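# Move steel plate from bench onto grinder magnetic chuck

## Task

Lift the steel plate from the bench and set it down lying flat on the grinder's magnetic chuck, fully on it with no edge projecting past the chuck; a long fall of the plate counts as failure.

## Robot and tools

Robot: two UR7e-type arms, left_arm and right_arm, each with a Robotiq 2F-85 two-finger gripper (85 mm max opening). A wrist camera rides on each arm; fixed cameras are cam_high and cam_low. Camera names: cam_high, cam_low, cam_left_wrist, cam_right_wrist (each 672x504).

Frames. Scene frame: origin at table-top height midway between the nominal arm bases, +z up, +x out over the table, left_arm on +y. Actual bases: left_arm at (+0.051, +0.409, 0) m, right_arm at (+0.062, -0.473, 0) m, both nearly unrotated. Every hand pose, velocity, target and offset for an arm is in that arm's own base frame, not the scene frame; fixed cameras and the table use the scene frame. Gripper axes: fingers point along its +z, close along its y; a block juts about 10 cm toward its +x. end_effector_position is the point between closed pads; fingertips reach about 19 mm past it when closed, 6 mm when fully open. Reported poses may be off by a few cm.

Row layout (shared by execute_actions and move): one flat list of 18 numbers covering both arms, always all 18 even if one arm is idle. Order: left dx, dy, dz, rx, ry, rz, left gripper position, force_limit, speed; then the same nine for the right arm. Pose numbers are offsets, not poses: each counts from that arm's Hand target at the start of the action or move (every row in a list counts from that same start, not from the prior row). Scale: 1.0 = 0.6 m for dx/dy/dz, and 180 degrees for the rotation vector rx/ry/rz; range -1 to 1. Rotation turns about the Hand target position. Six zeros re-command the current Hand target. Commanded orientation is clipped to within 32 degrees of the measured one per step.

Gripper numbers are absolute settings in [-1, 1]: position +1 = fully open, about -0.8 = pads touch, -1 = close until blocked. force_limit and speed both start at +1; speed about 20 mm/s at -1, 85 at 0, 150 at +1. Grip force depends on both (roughly 30 to 245 N per pad). Sending 0 is a real command, so resend previous gripper values to leave a gripper unchanged. A changed position (by 0.01 or more) is needed before new force/speed apply; to soften a grip, open first.

execute_actions(actions, cameras): actions is a list of actions; each action is up to 15 rows, one per 1/30 s step; short tables repeat the last row. Images come only with an empty actions list or when cameras is given (["all"], a list of names, or []).

move(target, speed, blend, stop_force, zero, blocking, cameras): straight-line path to one 18-number row or a list of up to 15 rows, all offsets from the same starting Hand targets. speed in m/s (0.002 to 3.6, default 0.25), one value or one per target. blend in m rounds corners in a list. stop_force in N (3 to 120) ends an arm's path on contact; don't rely on it when the gripper rotates, and omit it when moving away from something you press on. zero (default true) rezeros the force baseline. blocking=false returns early, not allowed with stop_force. Result adds a move: line (done, off_target, moving, held, fault) plus limits such as paced or held. Paths do not avoid obstacles; avoid passing near an arm's own base.

wait(seconds 0 to 10), stop() brakes a running move, zoom_image(camera, region [x0,y0,x1,y1] pixels, at most 504x504) on the newest image, zero_wrist_force(arm), read_manual(section) for licences only, finished_scene(scene 1 or 2) ends the scene irreversibly.

Results: per arm end_effector_position (m), quat, velocities, Hand target (base for next offsets), Joint positions/torques, Wrist force/torque (in gripper axes, plus peak line), Tool commands, and gripper object_status: 0 moving, 1 blocked opening, 2 blocked closing (a grip), 3 reached position or pads closed. position_measured counts: 3 open, 78 about 60 mm, 130 about 40 mm, 180 about 20 mm, 230 pads meeting. A gripper may rest short of Hand target; send the missing distance as an offset.

Faults and cautions: contact torque at a joint limit (141 N m big joints, 26.3 N m wrists) or about 150 N outside force stops that arm 10 s. Arms are stiff: aiming even slightly past a firm surface can fault, so approach slowly and use stop_force. Motors heating to 85 °C brake the arm 30 to 60 s; avoid long stretched holds. Keep arms apart; hits between them can fail the scene. Do not drop the plate from height, release it while moving, slam it, or leave anything off the table. Gripping hard on a plate still resting on the bench strains the gripper. Objects may occasionally get nudged. Finish only once the plate lies flat and entirely on the chuck.

Each tool is called after "Request:" as a command line: name --argument value for each argument, lists and objects as JSON in quotes; but a table of rows of numbers goes row by row, as --pt "numbers of a row", without its own name.

## Session

Request:
execute_actions --actions '[]'

Scene clock: 0.00 s.
left_arm: end_effector_position=(+0.5793, -0.3336, +0.3642) position_measured=3 object_status=3 end_effector_quat_wxyz=(-0.047, -0.573, +0.811, -0.108) | right_arm: end_effector_position=(+0.2757, +0.3580, +0.1528) position_measured=3 object_status=3 end_effector_quat_wxyz=(-0.202, +0.897, +0.360, +0.157)
Joint positions: left_arm=[-0.664 -1.268 1.197 -1.681 -1.722 -1.908] | right_arm=[4.323 -1.39 -2.455 -0.352 1.625 -2.708]
Joint velocities: within noise
Joint torques (N m): no reading
Wrist force (N): no reading
Wrist torque (N m): no reading
Wrist force, peak (N): no reading
Hand target: left_arm +0.5793, -0.3336, +0.3642; -0.047, -0.573, +0.811, -0.108 | right_arm +0.2757, +0.3580, +0.1528; -0.202, +0.897, +0.360, +0.157
Tool commands: left_gripper/position=+1.0 left_gripper/force_limit=+1.0 left_gripper/speed=+1.0 right_gripper/position=+1.0 right_gripper/force_limit=+1.0 right_gripper/speed=+1.0

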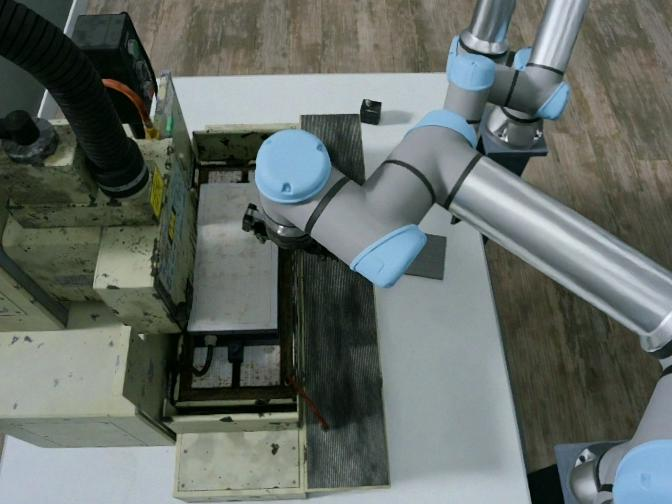

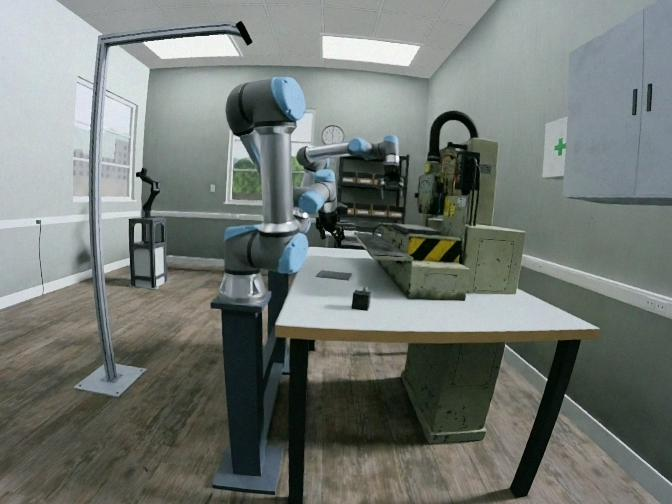

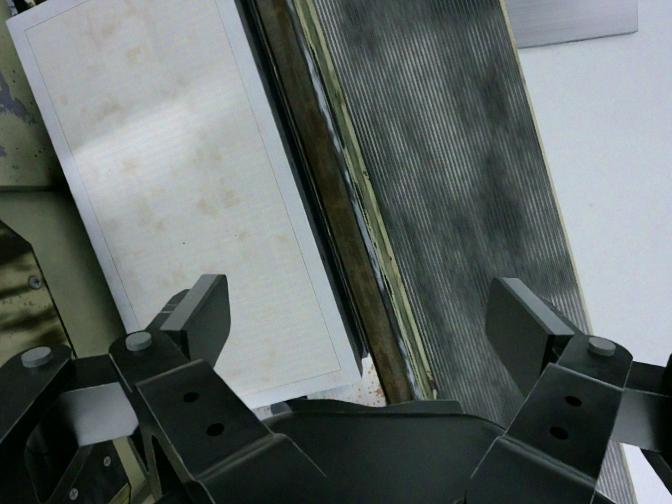

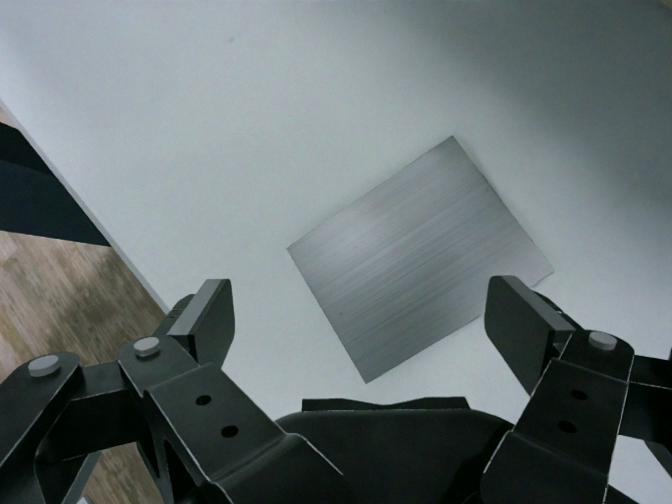

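Request:
zoom_image --camera "cam_high" --region '[340, 80, 560, 300]'

Request:
zoom_image --camera "cam_low" --region '[240, 200, 560, 360]'

Request:
zoom_image --camera "cam_right_wrist" --region '[270, 120, 570, 400]'

Request:
zoom_image --camera "cam_high" --region '[100, 60, 420, 504]'

Scaled by 2.291 from the camera's 672x504 image, which has a finer 960x720 frame.

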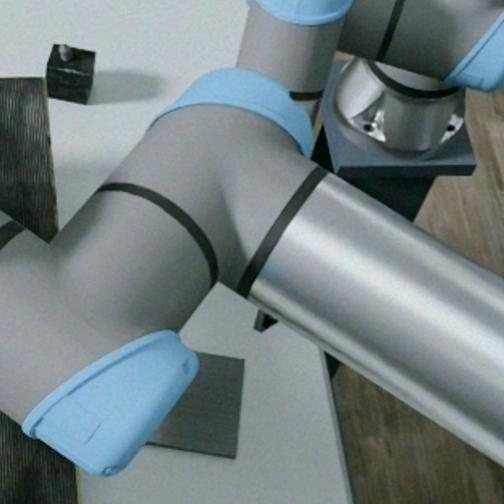

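Scaled by 1.575 from the camera's 672x504 image, which has a finer 960x720 frame.

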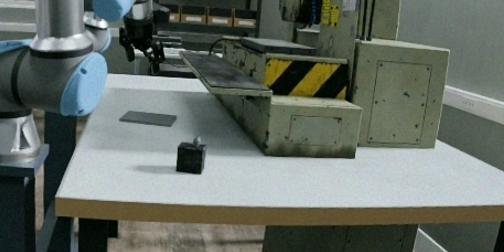

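Scaled by 1.680 from the camera's 672x504 image, which has a finer 960x720 frame.

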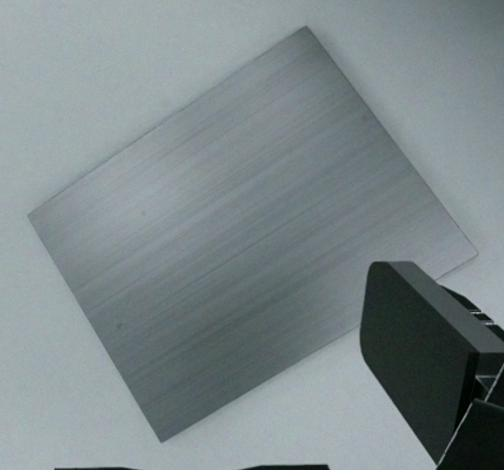

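Scaled by 1.135 from the camera's 672x504 image, which has a finer 960x720 frame.

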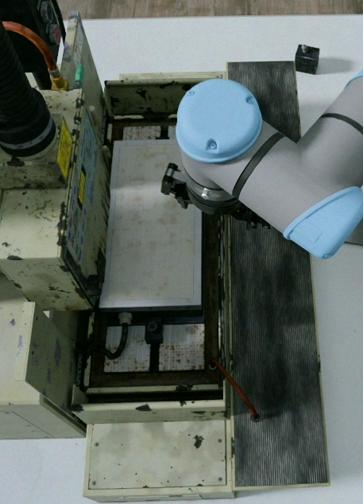

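Request:
move --target '[-0.1,0.5,0.1,0,0,0,1,1,1,-0.01,-0.6,0.2,0,0,-0.344,1,1,1]' --cameras '["all"]'

Scene clock: 34.10 s.
left_arm: end_effector_position=(+0.5193, -0.0336, +0.4243) position_measured=3 object_status=3 end_effector_quat_wxyz=(-0.047, -0.573, +0.811, -0.108) | right_arm: end_effector_position=(+0.2697, -0.0020, +0.2728) position_measured=3 object_status=3 end_effector_quat_wxyz=(-0.093, +0.954, -0.153, +0.239)
Joint positions: left_arm=[-0.216 -1.557 1.359 -1.471 -1.785 -1.457] | right_arm=[4.067 -0.38 -2.406 -1.52 1.241 -1.967]
Joint torques (N m): left_arm=[-0.23 -9.23 -18.49 -5.55 0.98 -0.05] | right_arm=[9.68 -14.61 19.1 2.25 -2.32 2.51]
Wrist force (N): left_arm=[-0.3 -0.2 -0.3] | right_arm=[-0.3 0.3 -0.2]
Wrist torque (N m): left_arm=[-0.01 0.05 0.10] | right_arm=[0.03 0.07 0.05]
Wrist force, peak (N): left_arm=[-1.6 0.9 -1.0] | right_arm=[1.4 -0.8 1.6]
Hand target: left_arm +0.5193, -0.0336, +0.4242; -0.047, -0.573, +0.811, -0.108 | right_arm +0.2697, -0.0020, +0.2728; -0.093, +0.954, -0.153, +0.239
Off the commanded pose: left_arm 0.000 m, 0 deg | right_arm 0.000 m, 0 deg.
move: done
camera_calibration:
cam_left_wrist: T_world_to_cam=[[-0.935995, 0.328749, -0.125849, 0.560289], [0.309224, 0.938712, 0.152319, -0.173792], [0.16821, 0.103655, -0.980286, 0.459385], [0, 0, 0, 1]] pos_world=[0.500894, -0.0686711, 0.547313]
cam_right_wrist: T_world_to_cam=[[-0.262041, -0.93728, -0.22987, 0.140492], [-0.949295, 0.293216, -0.113418, 0.307526], [0.173706, 0.188494, -0.96659, 0.351543], [0, 0, 0, 1]] pos_world=[0.267683, -0.0247553, 0.406972]

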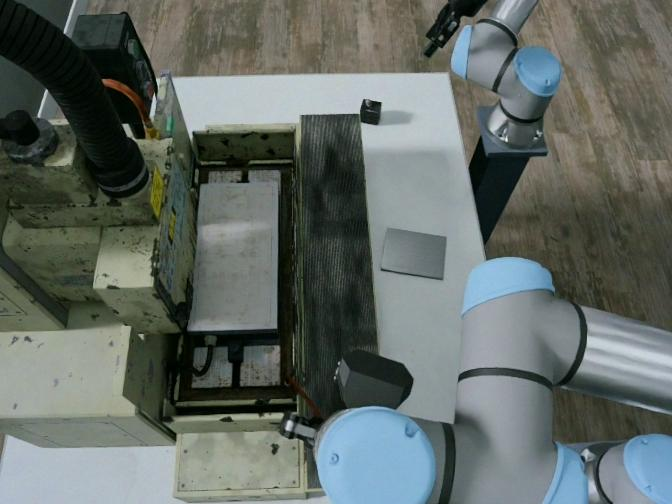

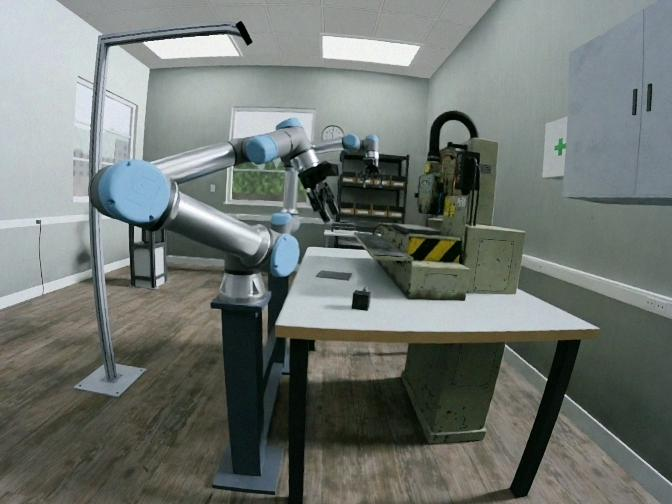

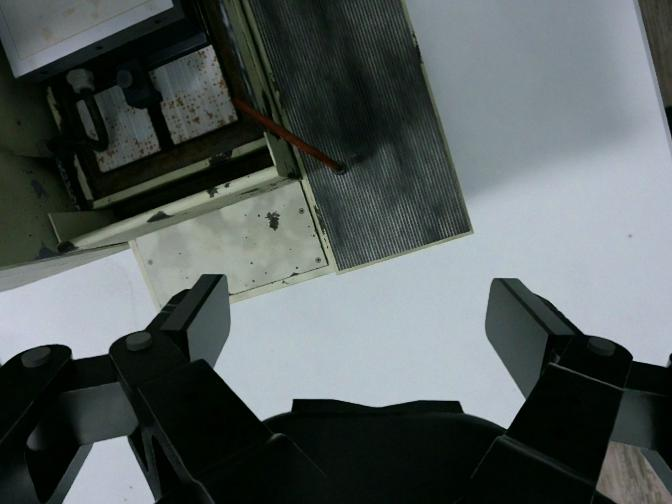

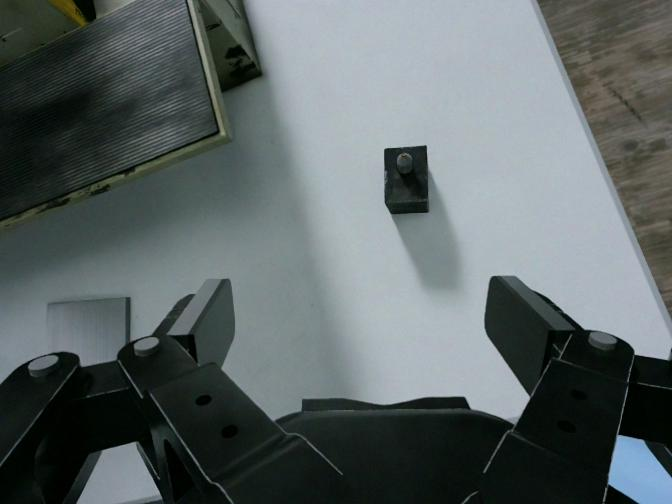

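Request:
zoom_image --camera "cam_right_wrist" --region '[330, 110, 480, 260]'

Request:
zoom_image --camera "cam_low" --region '[310, 260, 410, 330]'

Request:
zoom_image --camera "cam_high" --region '[330, 70, 550, 300]'

Scaled by 3.360 from the camera's 672x504 image, which has a finer 960x720 frame.

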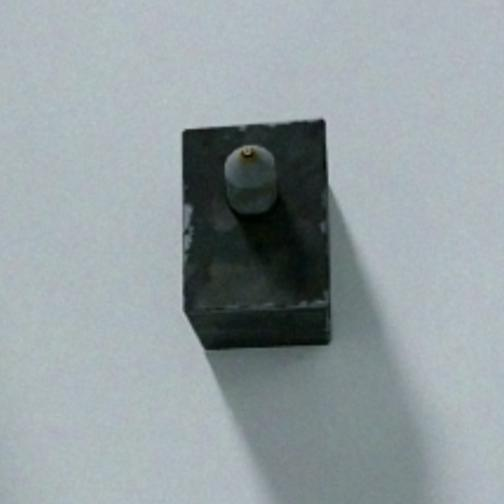

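Scaled by 5.040 from the camera's 672x504 image, which has a finer 960x720 frame.

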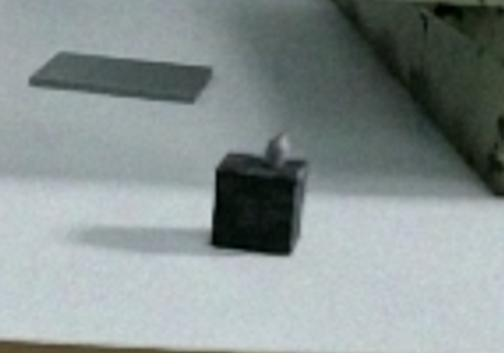

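Scaled by 2.191 from the camera's 672x504 image, which has a finer 960x720 frame.

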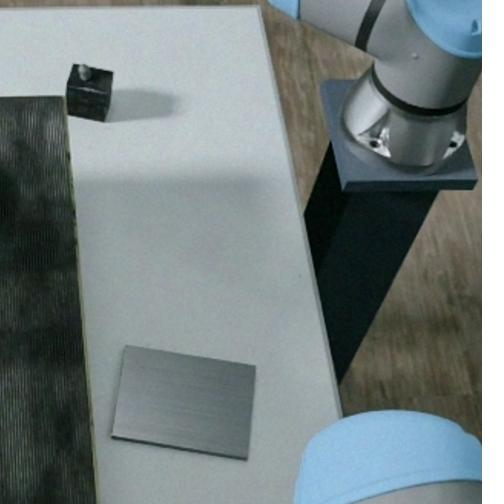

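Request:
zoom_image --camera "cam_low" --region '[330, 200, 490, 310]'

Request:
zoom_image --camera "cam_high" --region '[140, 100, 400, 440]'

Request:
zoom_image --camera "cam_left_wrist" --region '[0, 0, 480, 320]'

Scaled by 3.150 from the camera's 672x504 image, which has a finer 960x720 frame.

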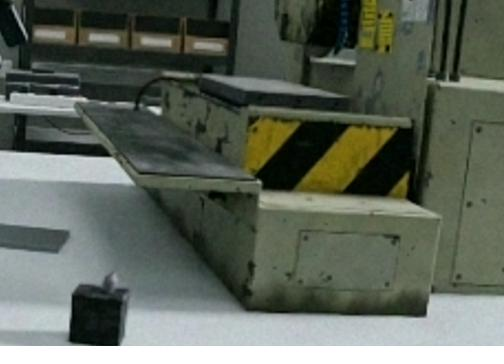

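Scaled by 1.482 from the camera's 672x504 image, which has a finer 960x720 frame.

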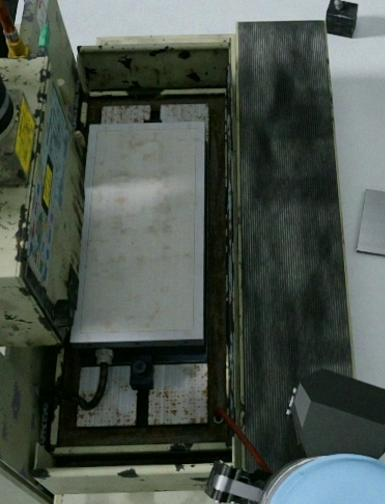

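Scaled by 1.050 from the camera's 672x504 image, which has a finer 960x720 frame.

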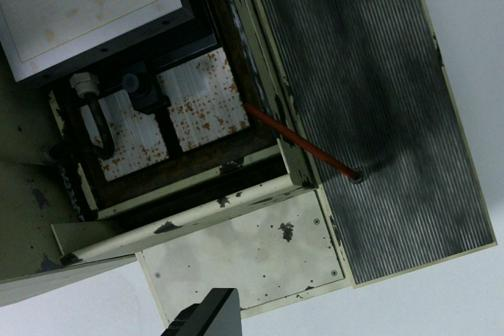

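Request:
move --target '[-0.325,-0.789,-0.44,0.0735,0.0152,0,1,1,1,0,0,0,0,0,0,1,1,1]' --cameras '["all"]'

Scene clock: 93.57 s.
left_arm: end_effector_position=(+0.3243, -0.5069, +0.1603) position_measured=3 object_status=3 end_effector_quat_wxyz=(+0.000, -0.577, +0.817, +0.000) | right_arm: end_effector_position=(+0.2697, -0.0020, +0.2727) position_measured=3 object_status=3 end_effector_quat_wxyz=(-0.093, +0.954, -0.153, +0.239)
Joint positions: left_arm=[-1.225 -1.271 1.668 -1.967 -1.57 -2.455] | right_arm=[4.067 -0.38 -2.406 -1.52 1.24 -1.967]
Joint torques (N m): left_arm=[-3.5 -27.76 -27.31 -0.79 -1.2 -0.28] | right_arm=[11.77 -9.02 23.57 2.01 -3.26 2.59]
Wrist force (N): left_arm=[0.2 -0.3 -0.3] | right_arm=[0.2 0.3 0.0]
Wrist torque (N m): left_arm=[0.00 0.02 -0.09] | right_arm=[0.02 0.00 0.01]
Wrist force, peak (N): left_arm=[3.8 0.2 1.1] | right_arm=[-0.3 0.5 -0.4]
Hand target: left_arm +0.3243, -0.5070, +0.1602; +0.000, -0.577, +0.817, +0.000 | right_arm +0.2697, -0.0020, +0.2728; -0.093, +0.954, -0.153, +0.239
Off the commanded pose: left_arm 0.000 m, 0 deg | right_arm 0.000 m, 0 deg.
move: done
camera_calibration:
cam_left_wrist: T_world_to_cam=[[-0.939047, 0.343778, -0.00277716, 0.489123], [0.32134, 0.88057, 0.348335, 0.306179], [0.122195, 0.32621, -0.937366, 0.403302], [0, 0, 0, 1]] pos_world=[0.31164, -0.569324, 0.272747]
cam_right_wrist: T_world_to_cam=[[-0.262385, -0.937185, -0.229868, 0.140585], [-0.949164, 0.293589, -0.113546, 0.307552], [0.1739, 0.18839, -0.966575, 0.351483], [0, 0, 0, 1]] pos_world=[0.267682, -0.0247552, 0.406972]

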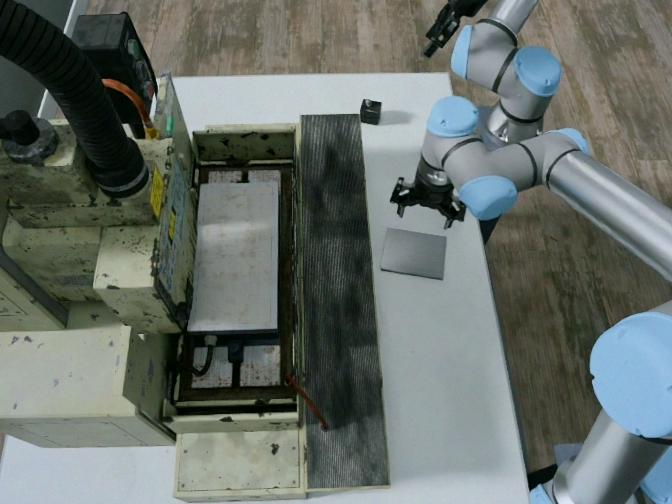

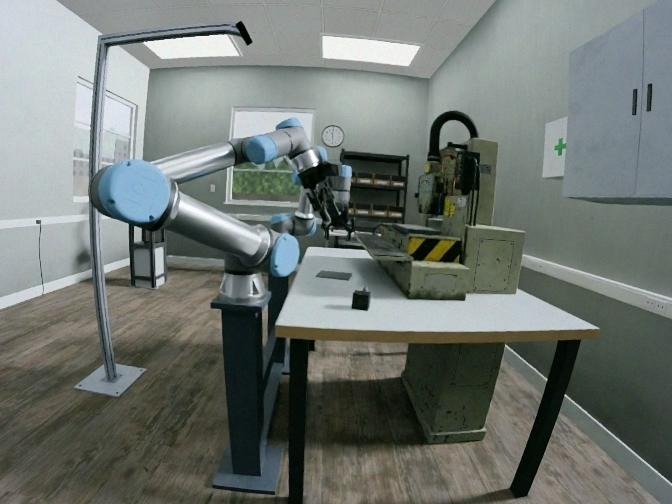

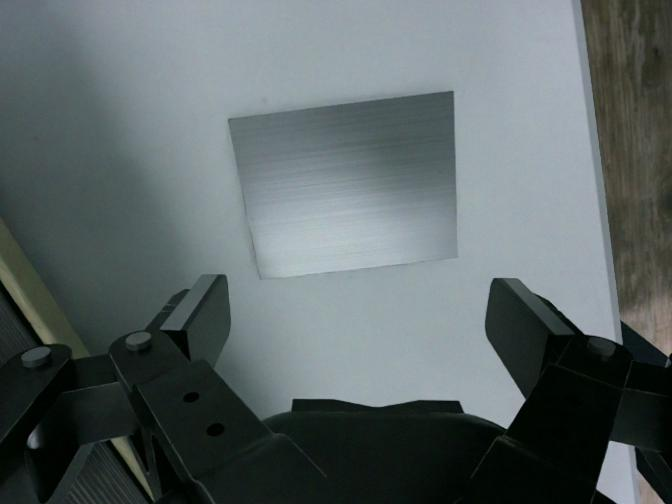

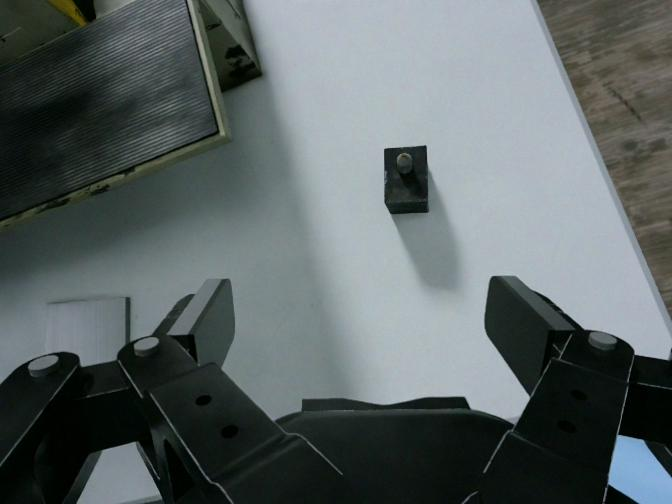

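Request:
move --pt "0 -0.005 -0.2 0 0 0 1 1 1 0 0 0 0 0 0 1 1 1" --pt "0 -0.005 -0.26 0 0 0 1 1 1 0 0 0 0 0 0 1 1 1" --speed '[0.12,0.015]' --stop_force 12

Scene clock: 110.03 s.
left_arm: end_effector_position=(+0.3243, -0.5100, +0.0149) position_measured=3 object_status=3 end_effector_quat_wxyz=(+0.000, -0.577, +0.817, +0.000) | right_arm: end_effector_position=(+0.2697, -0.0020, +0.2728) position_measured=3 object_status=3 end_effector_quat_wxyz=(-0.093, +0.954, -0.153, +0.239)
Joint positions: left_arm=[-1.227 -1.079 1.821 -2.313 -1.571 -2.457] | right_arm=[4.067 -0.38 -2.406 -1.52 1.24 -1.967]
Joint torques (N m): left_arm=[4.64 -44.4 -19.53 0.67 -1.56 0.5] | right_arm=[6.45 -11.25 28.1 2.47 -2.39 1.28]
Wrist force (N): left_arm=[3.8 -2.9 -11.3] | right_arm=[-0.2 -0.1 0.0]
Wrist torque (N m): left_arm=[0.51 -0.03 0.15] | right_arm=[-0.03 0.05 0.01]
Wrist force, peak (N): left_arm=[-8.8 10.6 -47.2] | right_arm=[0.0 0.3 -0.6]
Hand target: left_arm +0.3243, -0.5100, +0.0149; +0.000, -0.577, +0.817, +0.000 (not the last commanded pose) | right_arm +0.2697, -0.0020, +0.2728; -0.093, +0.954, -0.153, +0.239
Off the commanded pose: left_arm 0.011 m, 0 deg | right_arm 0.000 m, 0 deg.
move: contact (left_arm); path passed 1 of 2 targets

Request:
move --target '[-0.08,0,-0.0008,0,0,-0.15,1,1,1,0,0,0,0,0,0,1,1,1]' --speed 0.05 --cameras '["cam_left_wrist","cam_high"]'

Scene clock: 119.70 s.
left_arm: end_effector_position=(+0.2762, -0.5100, +0.0145) position_measured=3 object_status=3 end_effector_quat_wxyz=(+0.000, -0.370, +0.929, +0.000) end_effector_velocity=(+0.000, +0.001, -0.001) end_effector_angular_velocity=(+0.004, +0.000, +0.008) | right_arm: end_effector_position=(+0.2697, -0.0020, +0.2728) position_measured=3 object_status=3 end_effector_quat_wxyz=(-0.093, +0.954, -0.153, +0.239)
Joint positions: left_arm=[-1.307 -1.123 1.896 -2.344 -1.57 -2.065] | right_arm=[4.067 -0.38 -2.406 -1.52 1.24 -1.967]
Joint velocities: left_arm=[0.001 0.001 0.001 0.001 0.001 -0.007] | right_arm=[within noise]
Joint torques (N m): left_arm=[-3.89 -18.19 -6.2 1.3 -2.84 -1.26] | right_arm=[1.12 -13.7 27.79 3.14 -1.47 0.3]
Wrist force (N): left_arm=[-11.0 -6.1 -39.7] | right_arm=[-0.1 0.1 0.0]
Wrist torque (N m): left_arm=[1.96 0.18 -0.53] | right_arm=[-0.01 0.03 0.01]
Wrist force, peak (N): left_arm=[-12.0 -6.4 -40.4] | right_arm=[0.1 0.5 -0.3]
Hand target: left_arm +0.2763, -0.5100, +0.0145; +0.000, -0.370, +0.929, +0.000 | right_arm +0.2697, -0.0020, +0.2728; -0.093, +0.954, -0.153, +0.239
Off the commanded pose: left_arm 0.000 m, 0 deg | right_arm 0.000 m, 0 deg.
move: done
camera_calibration:
cam_left_wrist: T_world_to_cam=[[-0.68027, 0.732956, -0.00274685, 0.571583], [0.686423, 0.638387, 0.348261, 0.150856], [0.257014, 0.235026, -0.937394, 0.189797], [0, 0, 0, 1]] pos_world=[0.236499, -0.559857, 0.126947]
Images, in order (width x height): cam_high 672x504, cam_left_wrist 672x504.

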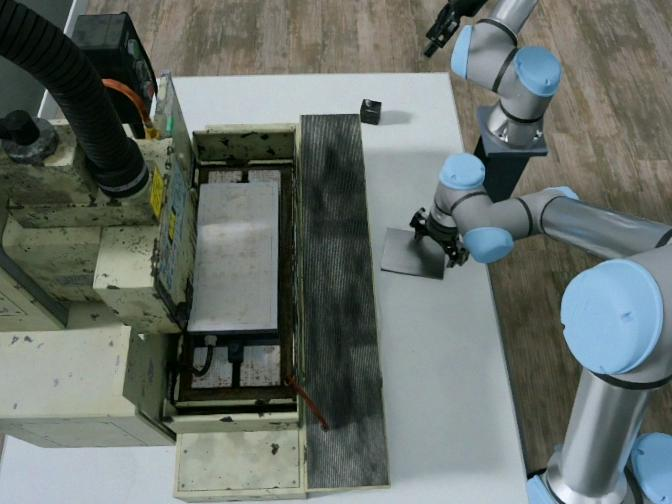

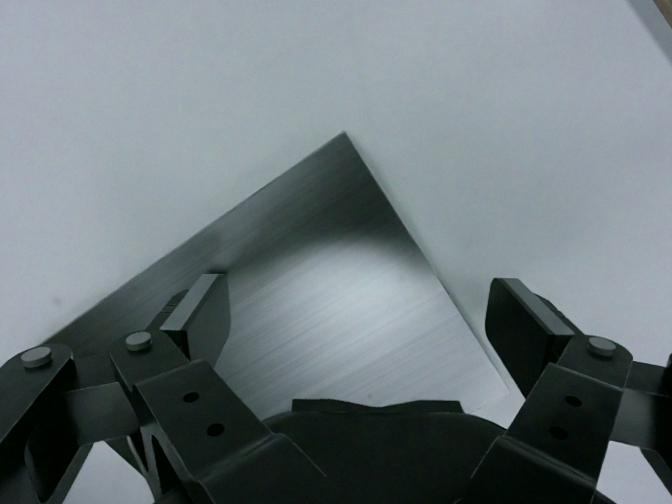

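Request:
move --pt "0 0 0.14 0 0 0 1 1 1 0 0 0 0 0 0 1 1 1" --pt "0.2405 -0.0393 0.1425 0.0298 -0.1119 -0.3135 1 1 1 0 0 0 0 0 0 1 1 1" --pt "0.2405 -0.0393 0.02 0.0298 -0.1119 -0.3135 1 1 1 0 0 0 0 0 0 1 1 1" --speed '[0.15,0.2,0.1]' --blend '[0.03,0,0]' --cameras '["cam_left_wrist","cam_high","cam_low"]'

Request:
move --target '[0,0,-0.05,0,0,0,1,1,1,0,0,0,0,0,0,1,1,1]' --speed 0.012 --stop_force 8 --cameras '["cam_left_wrist"]'

Scene clock: 158.97 s.
left_arm: end_effector_position=(+0.4206, -0.5335, +0.0264) position_measured=3 object_status=3 end_effector_quat_wxyz=(+0.173, +0.116, +0.978, -0.021) | right_arm: end_effector_position=(+0.2697, -0.0020, +0.2728) position_measured=3 object_status=3 end_effector_quat_wxyz=(-0.093, +0.954, -0.153, +0.239)
Joint positions: left_arm=[-1.211 -1.02 1.804 -2.556 -1.284 -0.946] | right_arm=[4.067 -0.38 -2.406 -1.52 1.24 -1.967]
Joint torques (N m): left_arm=[-10.99 -50.11 -24.85 -2.05 -0.2 1.16] | right_arm=[-3.49 -15.69 28.33 3.65 -0.84 -0.99]
Wrist force (N): left_arm=[0.7 -1.7 -0.8] | right_arm=[0.1 0.3 -0.1]
Wrist torque (N m): left_arm=[-0.23 0.07 -0.06] | right_arm=[0.03 0.01 0.01]
Wrist force, peak (N): left_arm=[93.0 2.9 -59.6] | right_arm=[-0.5 0.2 -0.2]
Hand target: left_arm +0.4206, -0.5336, +0.0265; +0.173, +0.116, +0.978, -0.021 | right_arm +0.2697, -0.0020, +0.2728; -0.093, +0.954, -0.153, +0.239
Off the commanded pose: left_arm 0.000 m, 0 deg | right_arm 0.000 m, 0 deg.
move: done
camera_calibration:
cam_left_wrist: T_world_to_cam=[[0.244498, 0.96965, 0.000787541, 0.42436], [0.73858, -0.186759, 0.647781, -0.407468], [0.628267, -0.157799, -0.761826, -0.200966], [0, 0, 0, 1]] pos_world=[0.323453, -0.519291, 0.110515]
Images, in order (width x height): cam_high 672x504, cam_low 672x504, cam_left_wrist 672x504.

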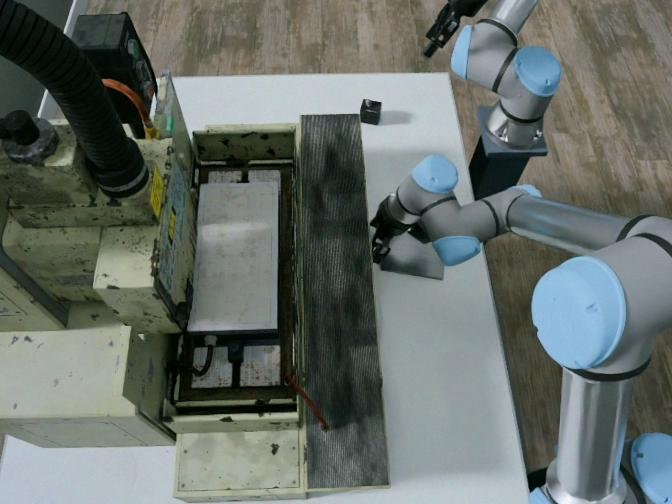

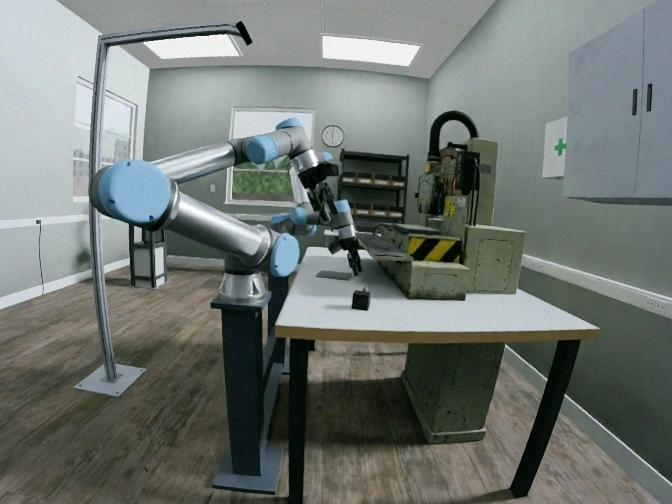

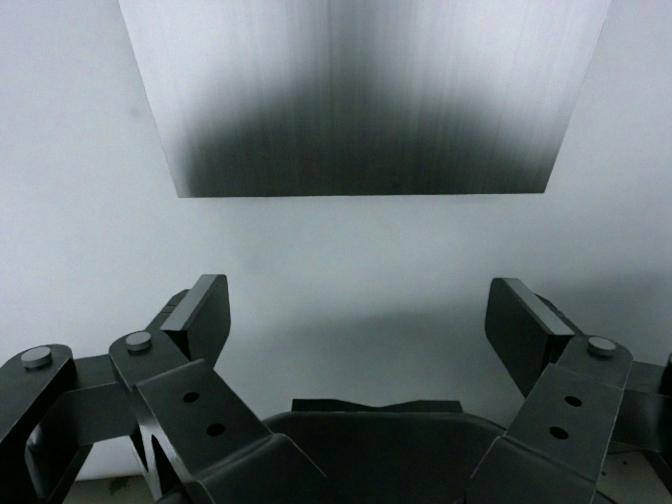

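Scene clock: 161.50 s.
left_arm: end_effector_position=(+0.4206, -0.5336, +0.0095) position_measured=3 object_status=3 end_effector_quat_wxyz=(+0.173, +0.116, +0.978, -0.021) | right_arm: end_effector_position=(+0.2697, -0.0020, +0.2728) position_measured=3 object_status=3 end_effector_quat_wxyz=(-0.093, +0.954, -0.153, +0.239)
Joint positions: left_arm=[-1.211 -0.991 1.812 -2.594 -1.284 -0.946] | right_arm=[4.067 -0.38 -2.406 -1.52 1.24 -1.967]
Joint torques (N m): left_arm=[-10.74 -48.15 -20.77 0.17 0.96 1.58] | right_arm=[-5.04 -16.66 27.85 3.91 -0.58 -1.33]
Wrist force (N): left_arm=[-2.9 -3.0 -6.1] | right_arm=[-0.1 0.0 0.1]
Wrist torque (N m): left_arm=[0.06 0.13 -0.23] | right_arm=[-0.02 0.03 0.01]
Wrist force, peak (N): left_arm=[-1.3 5.4 -25.5] | right_arm=[-0.5 0.2 -0.3]
Hand target: left_arm +0.4206, -0.5336, +0.0095; +0.173, +0.116, +0.978, -0.021 (not the last commanded pose) | right_arm +0.2697, -0.0020, +0.2728; -0.093, +0.954, -0.153, +0.239
Off the commanded pose: left_arm 0.013 m, 0 deg | right_arm 0.000 m, 0 deg.
move: contact (left_arm)
camera_calibration:
cam_left_wrist: T_world_to_cam=[[0.244549, 0.969637, 0.000610797, 0.424367], [0.738487, -0.18666, 0.647915, -0.396452], [0.628357, -0.157996, -0.761712, -0.213983], [0, 0, 0, 1]] pos_world=[0.323454, -0.519292, 0.0936149]
Images, in order (width x height): cam_left_wrist 672x504.

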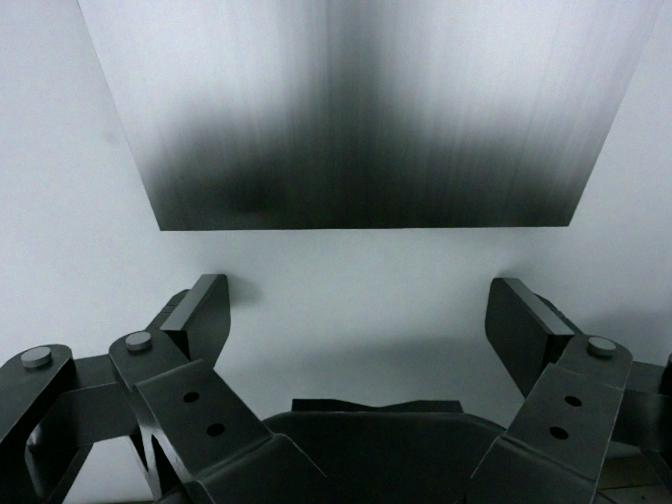

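Request:
move --pt "0 0 0.0025 0 0 0 1 1 1 0 0 0 0 0 0 1 1 1" --pt "-0.22 0.0335 0.0025 0 0 0.065 1 1 1 0 0 0 0 0 0 1 1 1" --speed 0.04 --cameras '["cam_left_wrist","cam_high"]'

Scene clock: 171.70 s.
left_arm: end_effector_position=(+0.2885, -0.5134, +0.0111) position_measured=3 object_status=3 end_effector_quat_wxyz=(+0.174, +0.016, +0.985, -0.003) | right_arm: end_effector_position=(+0.2697, -0.0020, +0.2728) position_measured=3 object_status=3 end_effector_quat_wxyz=(-0.093, +0.954, -0.153, +0.239)
Joint positions: left_arm=[-1.442 -1.132 2.005 -2.503 -1.226 -1.399] | right_arm=[4.067 -0.38 -2.406 -1.52 1.24 -1.967]
Joint torques (N m): left_arm=[9.19 -20.26 -24.31 -5.46 0.58 1.95] | right_arm=[-9.32 -19.04 27.87 4.32 0.21 -2.45]
Wrist force (N): left_arm=[0.5 -1.8 -1.0] | right_arm=[-0.1 -0.3 -0.3]
Wrist torque (N m): left_arm=[-0.23 0.07 -0.13] | right_arm=[-0.08 0.03 0.00]
Wrist force, peak (N): left_arm=[-3.2 -3.4 -6.3] | right_arm=[0.1 0.4 -0.5]
Hand target: left_arm +0.2886, -0.5135, +0.0110; +0.174, +0.016, +0.985, -0.003 | right_arm +0.2697, -0.0020, +0.2728; -0.093, +0.954, -0.153, +0.239
Off the commanded pose: left_arm 0.000 m, 0 deg | right_arm 0.000 m, 0 deg.
move: done
camera_calibration:
cam_left_wrist: T_world_to_cam=[[0.0430549, 0.999073, 0.000560123, 0.510385], [0.760979, -0.0331576, 0.647928, -0.223902], [0.647346, -0.0274703, -0.761701, -0.06508], [0, 0, 0, 1]] pos_world=[0.190539, -0.519123, 0.095215]
Images, in order (width x height): cam_high 672x504, cam_left_wrist 672x504.

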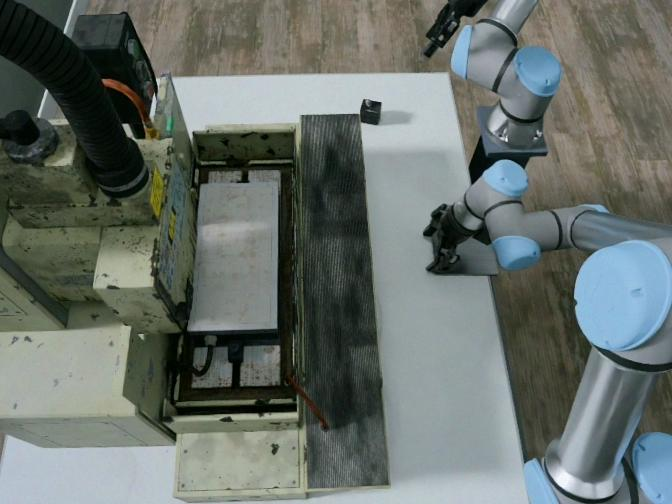

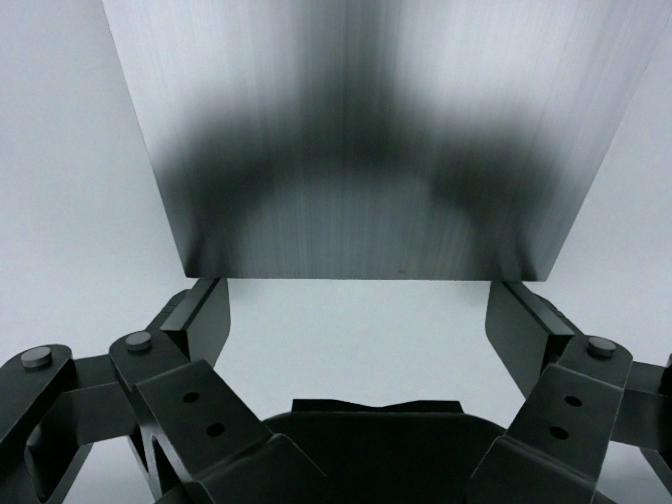

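Request:
move --pt "-0.0393 0.0058 0 0 0 0.0106 1 1 1 0 0 0 0 0 0 1 1 1" --pt "-0.02 0.0058 0 0 0 0.0106 1 1 1 0 0 0 0 0 0 1 1 1" --speed 0.04 --cameras '["cam_left_wrist"]'

Request:
move --pt "0 0 0.12 0 0 0 1 1 1 0 0 0 0 0 0 1 1 1" --pt "0 0.2 0.35 0 0 0 1 1 1 0 0 0 0 0 0 1 1 1" --pt "0.25 0.55 0.35 0 0 0 1 1 1 0 0 0 0 0 0 1 1 1" --speed 0.25 --blend '[0.03,0.03,0]' --cameras '["cam_left_wrist","cam_high"]'

Scene clock: 193.13 s.
left_arm: end_effector_position=(+0.2767, -0.5100, +0.0110) position_measured=3 object_status=3 end_effector_quat_wxyz=(+0.174, -0.001, +0.985, +0.000) end_effector_velocity=(-0.002, +0.001, -0.002) end_effector_angular_velocity=(+0.005, +0.001, +0.002) | right_arm: end_effector_position=(+0.2697, -0.0020, +0.2728) position_measured=3 object_status=3 end_effector_quat_wxyz=(-0.093, +0.954, -0.153, +0.239)
Joint positions: left_arm=[-1.464 -1.144 2.018 -2.484 -1.223 -1.458] | right_arm=[4.067 -0.38 -2.406 -1.52 1.24 -1.967]
Joint velocities: left_arm=[-0.004 0.002 0.004 0.001 0 -0.006] | right_arm=[within noise]
Joint torques (N m): left_arm=[-11.71 -38.28 -11.82 -3.35 -0.66 -1.57] | right_arm=[-9.91 -19.93 28.08 4.77 0.87 -2.71]
Wrist force (N): left_arm=[0.6 -1.3 -0.9] | right_arm=[-0.1 0.0 -0.2]
Wrist torque (N m): left_arm=[-0.17 0.06 -0.11] | right_arm=[-0.02 0.04 0.01]
Wrist force, peak (N): left_arm=[-4.7 -2.0 -0.9] | right_arm=[0.0 0.5 -0.4]
Hand target: left_arm +0.2766, -0.5100, +0.0110; +0.174, +0.000, +0.985, +0.000 | right_arm +0.2697, -0.0020, +0.2728; -0.093, +0.954, -0.153, +0.239
Off the commanded pose: left_arm 0.000 m, 0 deg | right_arm 0.000 m, 0 deg.
move: done
camera_calibration:
cam_left_wrist: T_world_to_cam=[[0.00955801, 0.999954, 0.000472682, 0.517245], [0.761651, -0.00758649, 0.647943, -0.201956], [0.647917, -0.00583303, -0.761688, -0.0466023], [0, 0, 0, 1]] pos_world=[0.17907, -0.519025, 0.0951151]
Images, in order (width x height): cam_left_wrist 672x504.

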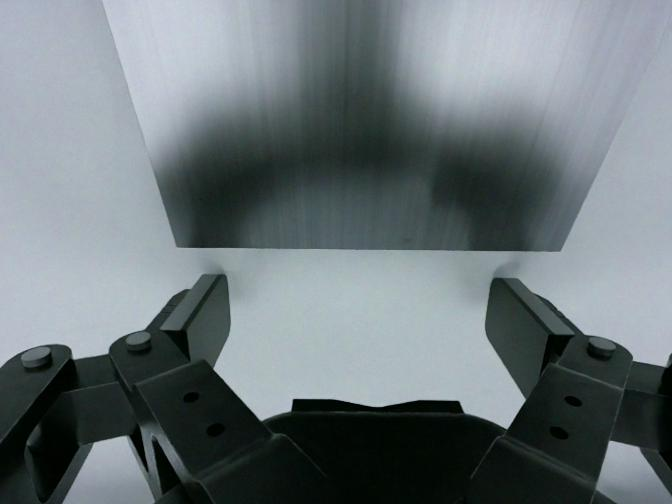

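Scene clock: 195.70 s.
left_arm: end_effector_position=(+0.4266, -0.1801, +0.2210) position_measured=3 object_status=3 end_effector_quat_wxyz=(+0.174, -0.001, +0.985, +0.000) | right_arm: end_effector_position=(+0.2697, -0.0020, +0.2728) position_measured=3 object_status=3 end_effector_quat_wxyz=(-0.093, +0.954, -0.153, +0.239)
Joint positions: left_arm=[-0.844 -1.822 2.174 -2.16 -1.312 -0.814] | right_arm=[4.067 -0.38 -2.406 -1.52 1.24 -1.967]
Joint torques (N m): left_arm=[9.93 -23.78 -18.31 -2.5 1.58 1.68] | right_arm=[-10.18 -19.95 28.2 4.83 1.02 -2.52]
Wrist force (N): left_arm=[0.8 -1.4 -1.0] | right_arm=[0.0 -0.2 -0.1]
Wrist torque (N m): left_arm=[-0.18 0.04 0.01] | right_arm=[-0.04 0.02 0.01]
Wrist force, peak (N): left_arm=[1.2 -1.8 -2.7] | right_arm=[-0.5 0.1 -0.3]
Hand target: left_arm +0.4266, -0.1800, +0.2210; +0.174, +0.000, +0.985, +0.000 | right_arm +0.2697, -0.0020, +0.2728; -0.093, +0.954, -0.153, +0.239
Off the commanded pose: left_arm 0.000 m, 0 deg | right_arm 0.000 m, 0 deg.
move: done
camera_calibration:
cam_left_wrist: T_world_to_cam=[[0.00949439, 0.999955, 0.000548383, 0.185726], [0.761743, -0.00758788, 0.647835, -0.449613], [0.64781, -0.00573307, -0.76178, 0.0183015], [0, 0, 0, 1]] pos_world=[0.32887, -0.189025, 0.305115]
Images, in order (width x height): cam_high 672x504, cam_left_wrist 672x504.

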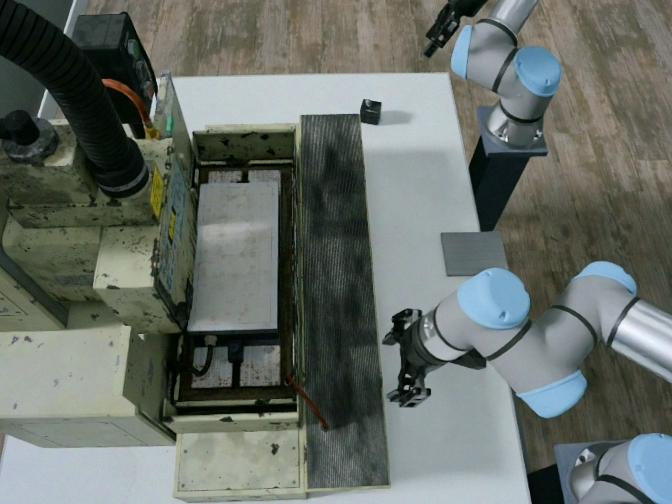

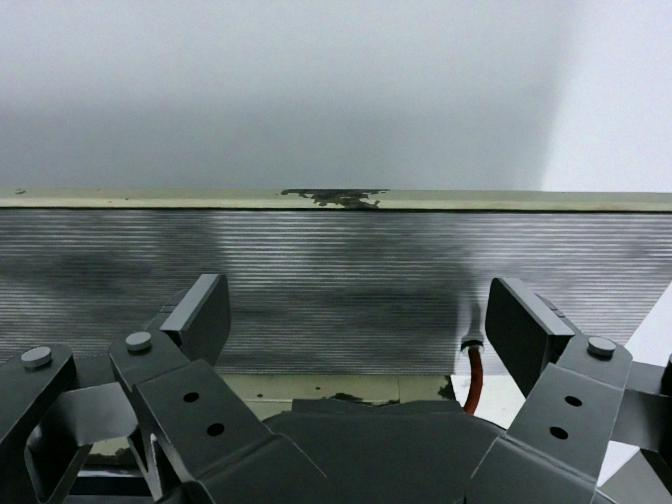

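Request:
move --target '[0,0,0,0,0,0,1,1,1,-0.1162,0.5,0.05,-0.5603,-0.255,0.3018,1,1,1]' --speed 0.3 --cameras '["cam_right_wrist","cam_high","cam_low"]'

Scene clock: 211.33 s.
left_arm: end_effector_position=(+0.4266, -0.1800, +0.2210) position_measured=3 object_status=3 end_effector_quat_wxyz=(+0.174, +0.000, +0.985, +0.000) | right_arm: end_effector_position=(+0.1999, +0.2980, +0.3028) position_measured=3 object_status=3 end_effector_quat_wxyz=(+0.500, +0.500, +0.500, +0.500)
Joint positions: left_arm=[-0.844 -1.822 2.174 -2.161 -1.312 -0.814] | right_arm=[5.356 -1.39 -2.223 -2.671 0.644 -1.57]
Joint torques (N m): left_arm=[8.67 -23.29 -19.35 -5.19 -0.48 1.6] | right_arm=[-11.61 20.87 16.04 0.41 2.46 2.6]
Wrist force (N): left_arm=[0.7 -1.3 -1.0] | right_arm=[0.2 -1.7 -1.6]
Wrist torque (N m): left_arm=[-0.16 0.05 -0.02] | right_arm=[0.22 0.44 -0.36]
Wrist force, peak (N): left_arm=[1.0 -1.6 -1.3] | right_arm=[0.7 -2.0 -2.1]
Hand target: left_arm +0.4266, -0.1800, +0.2210; +0.174, +0.000, +0.985, +0.000 | right_arm +0.2000, +0.2980, +0.3028; +0.500, +0.500, +0.500, +0.500
Off the commanded pose: left_arm 0.000 m, 0 deg | right_arm 0.000 m, 0 deg.
move: done
camera_calibration:
cam_right_wrist: T_world_to_cam=[[-0.0249044, -0.00370725, 0.999683, -0.287628], [-0.331138, -0.943509, -0.0117484, 0.37098], [0.943254, -0.331325, 0.02227, 0.0378502], [0, 0, 0, 1]] pos_world=[0.0799799, 0.361497, 0.291052]
Images, in order (width x height): cam_high 672x504, cam_low 672x504, cam_right_wrist 672x504.

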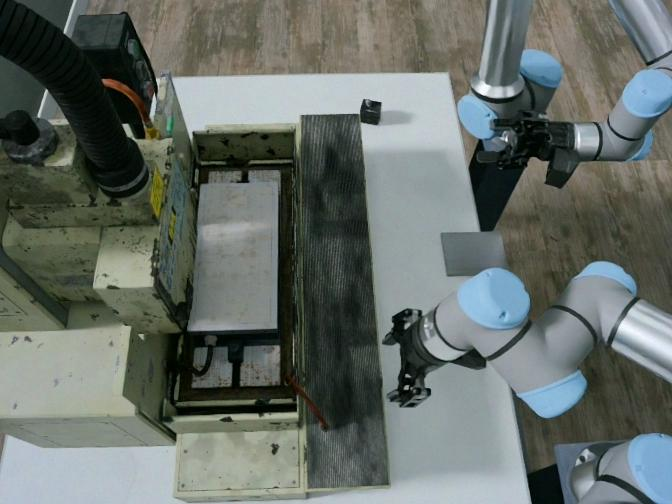

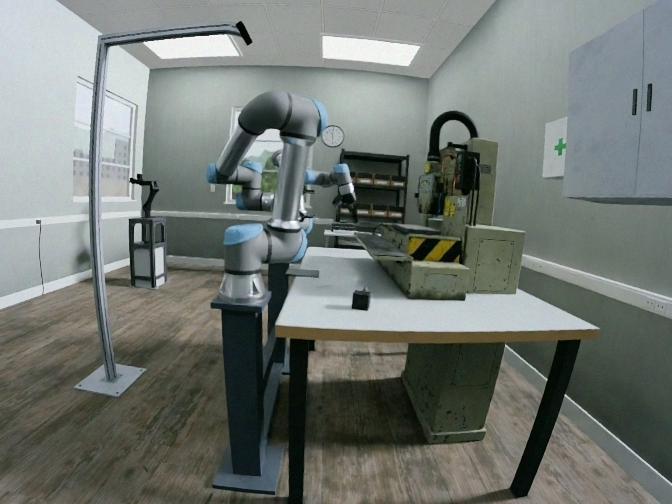

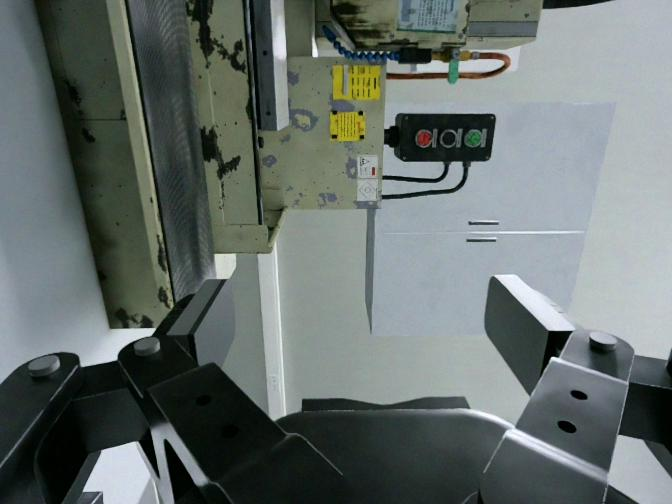

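Request:
zoom_image --camera "cam_right_wrist" --region '[90, 0, 400, 330]'

Scaled by 1.527 from the camera's 672x504 image, which has a finer 960x720 frame.

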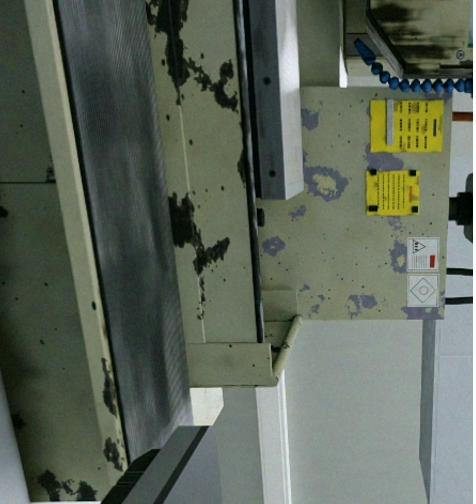

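Request:
move --pt "0 0 0 0 0 0 1 1 1 -0.267 0.103 -0.17 0 0 0 0.2 1 1" --pt "0 0 0 0 0 0 1 1 1 -0.267 0.123 -0.497 0 0 0 0.2 1 1" --speed 0.2 --blend '[0.03,0]' --cameras '["cam_right_wrist","cam_high","cam_low"]'

Scene clock: 277.27 s.
left_arm: end_effector_position=(+0.4266, -0.1800, +0.2210) position_measured=3 object_status=3 end_effector_quat_wxyz=(+0.174, +0.000, +0.985, +0.000) | right_arm: end_effector_position=(+0.0398, +0.3718, +0.0046) position_measured=104 object_status=3 end_effector_quat_wxyz=(+0.500, +0.500, +0.500, +0.500)
Joint positions: left_arm=[-0.844 -1.822 2.174 -2.161 -1.312 -0.814] | right_arm=[5.555 -2.31 -2.082 -1.891 0.844 -1.57]
Joint torques (N m): left_arm=[9.5 -24.44 -18.11 -5.48 -0.35 1.34] | right_arm=[8.91 32.72 -5.54 0.11 2.09 2.84]
Wrist force (N): left_arm=[0.5 -1.5 -0.9] | right_arm=[0.4 -1.6 -1.5]
Wrist torque (N m): left_arm=[-0.20 0.09 -0.01] | right_arm=[0.25 0.42 -0.32]
Wrist force, peak (N): left_arm=[0.9 -1.6 -1.2] | right_arm=[0.3 -4.4 -1.7]
Hand target: left_arm +0.4266, -0.1800, +0.2210; +0.174, +0.000, +0.985, +0.000 | right_arm +0.0398, +0.3718, +0.0046; +0.500, +0.500, +0.500, +0.500
Off the commanded pose: left_arm 0.000 m, 0 deg | right_arm 0.000 m, 0 deg.
move: done
camera_calibration:
cam_right_wrist: T_world_to_cam=[[-0.0249663, -0.00357496, 0.999682, 0.00670208], [-0.331348, -0.943437, -0.011649, 0.384045], [0.943178, -0.331533, 0.0223696, 0.220043], [0, 0, 0, 1]] pos_world=[-0.0801196, 0.435298, -0.00714847]
Images, in order (width x height): cam_high 672x504, cam_low 672x504, cam_right_wrist 672x504.

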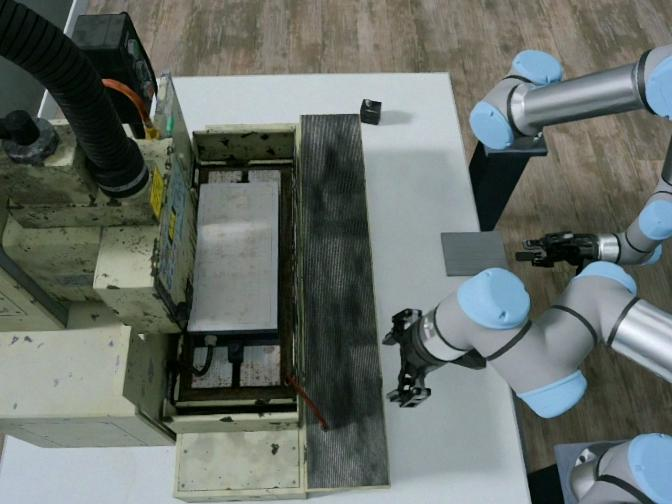

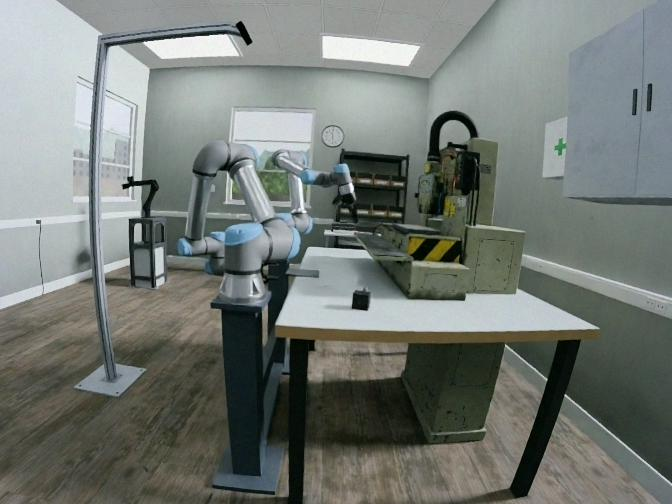

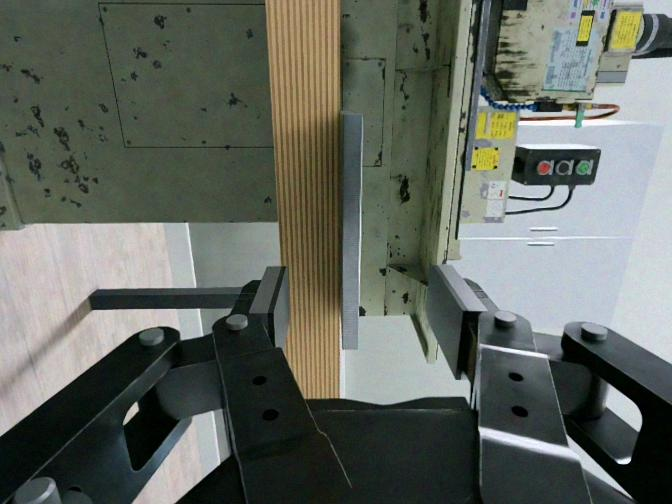

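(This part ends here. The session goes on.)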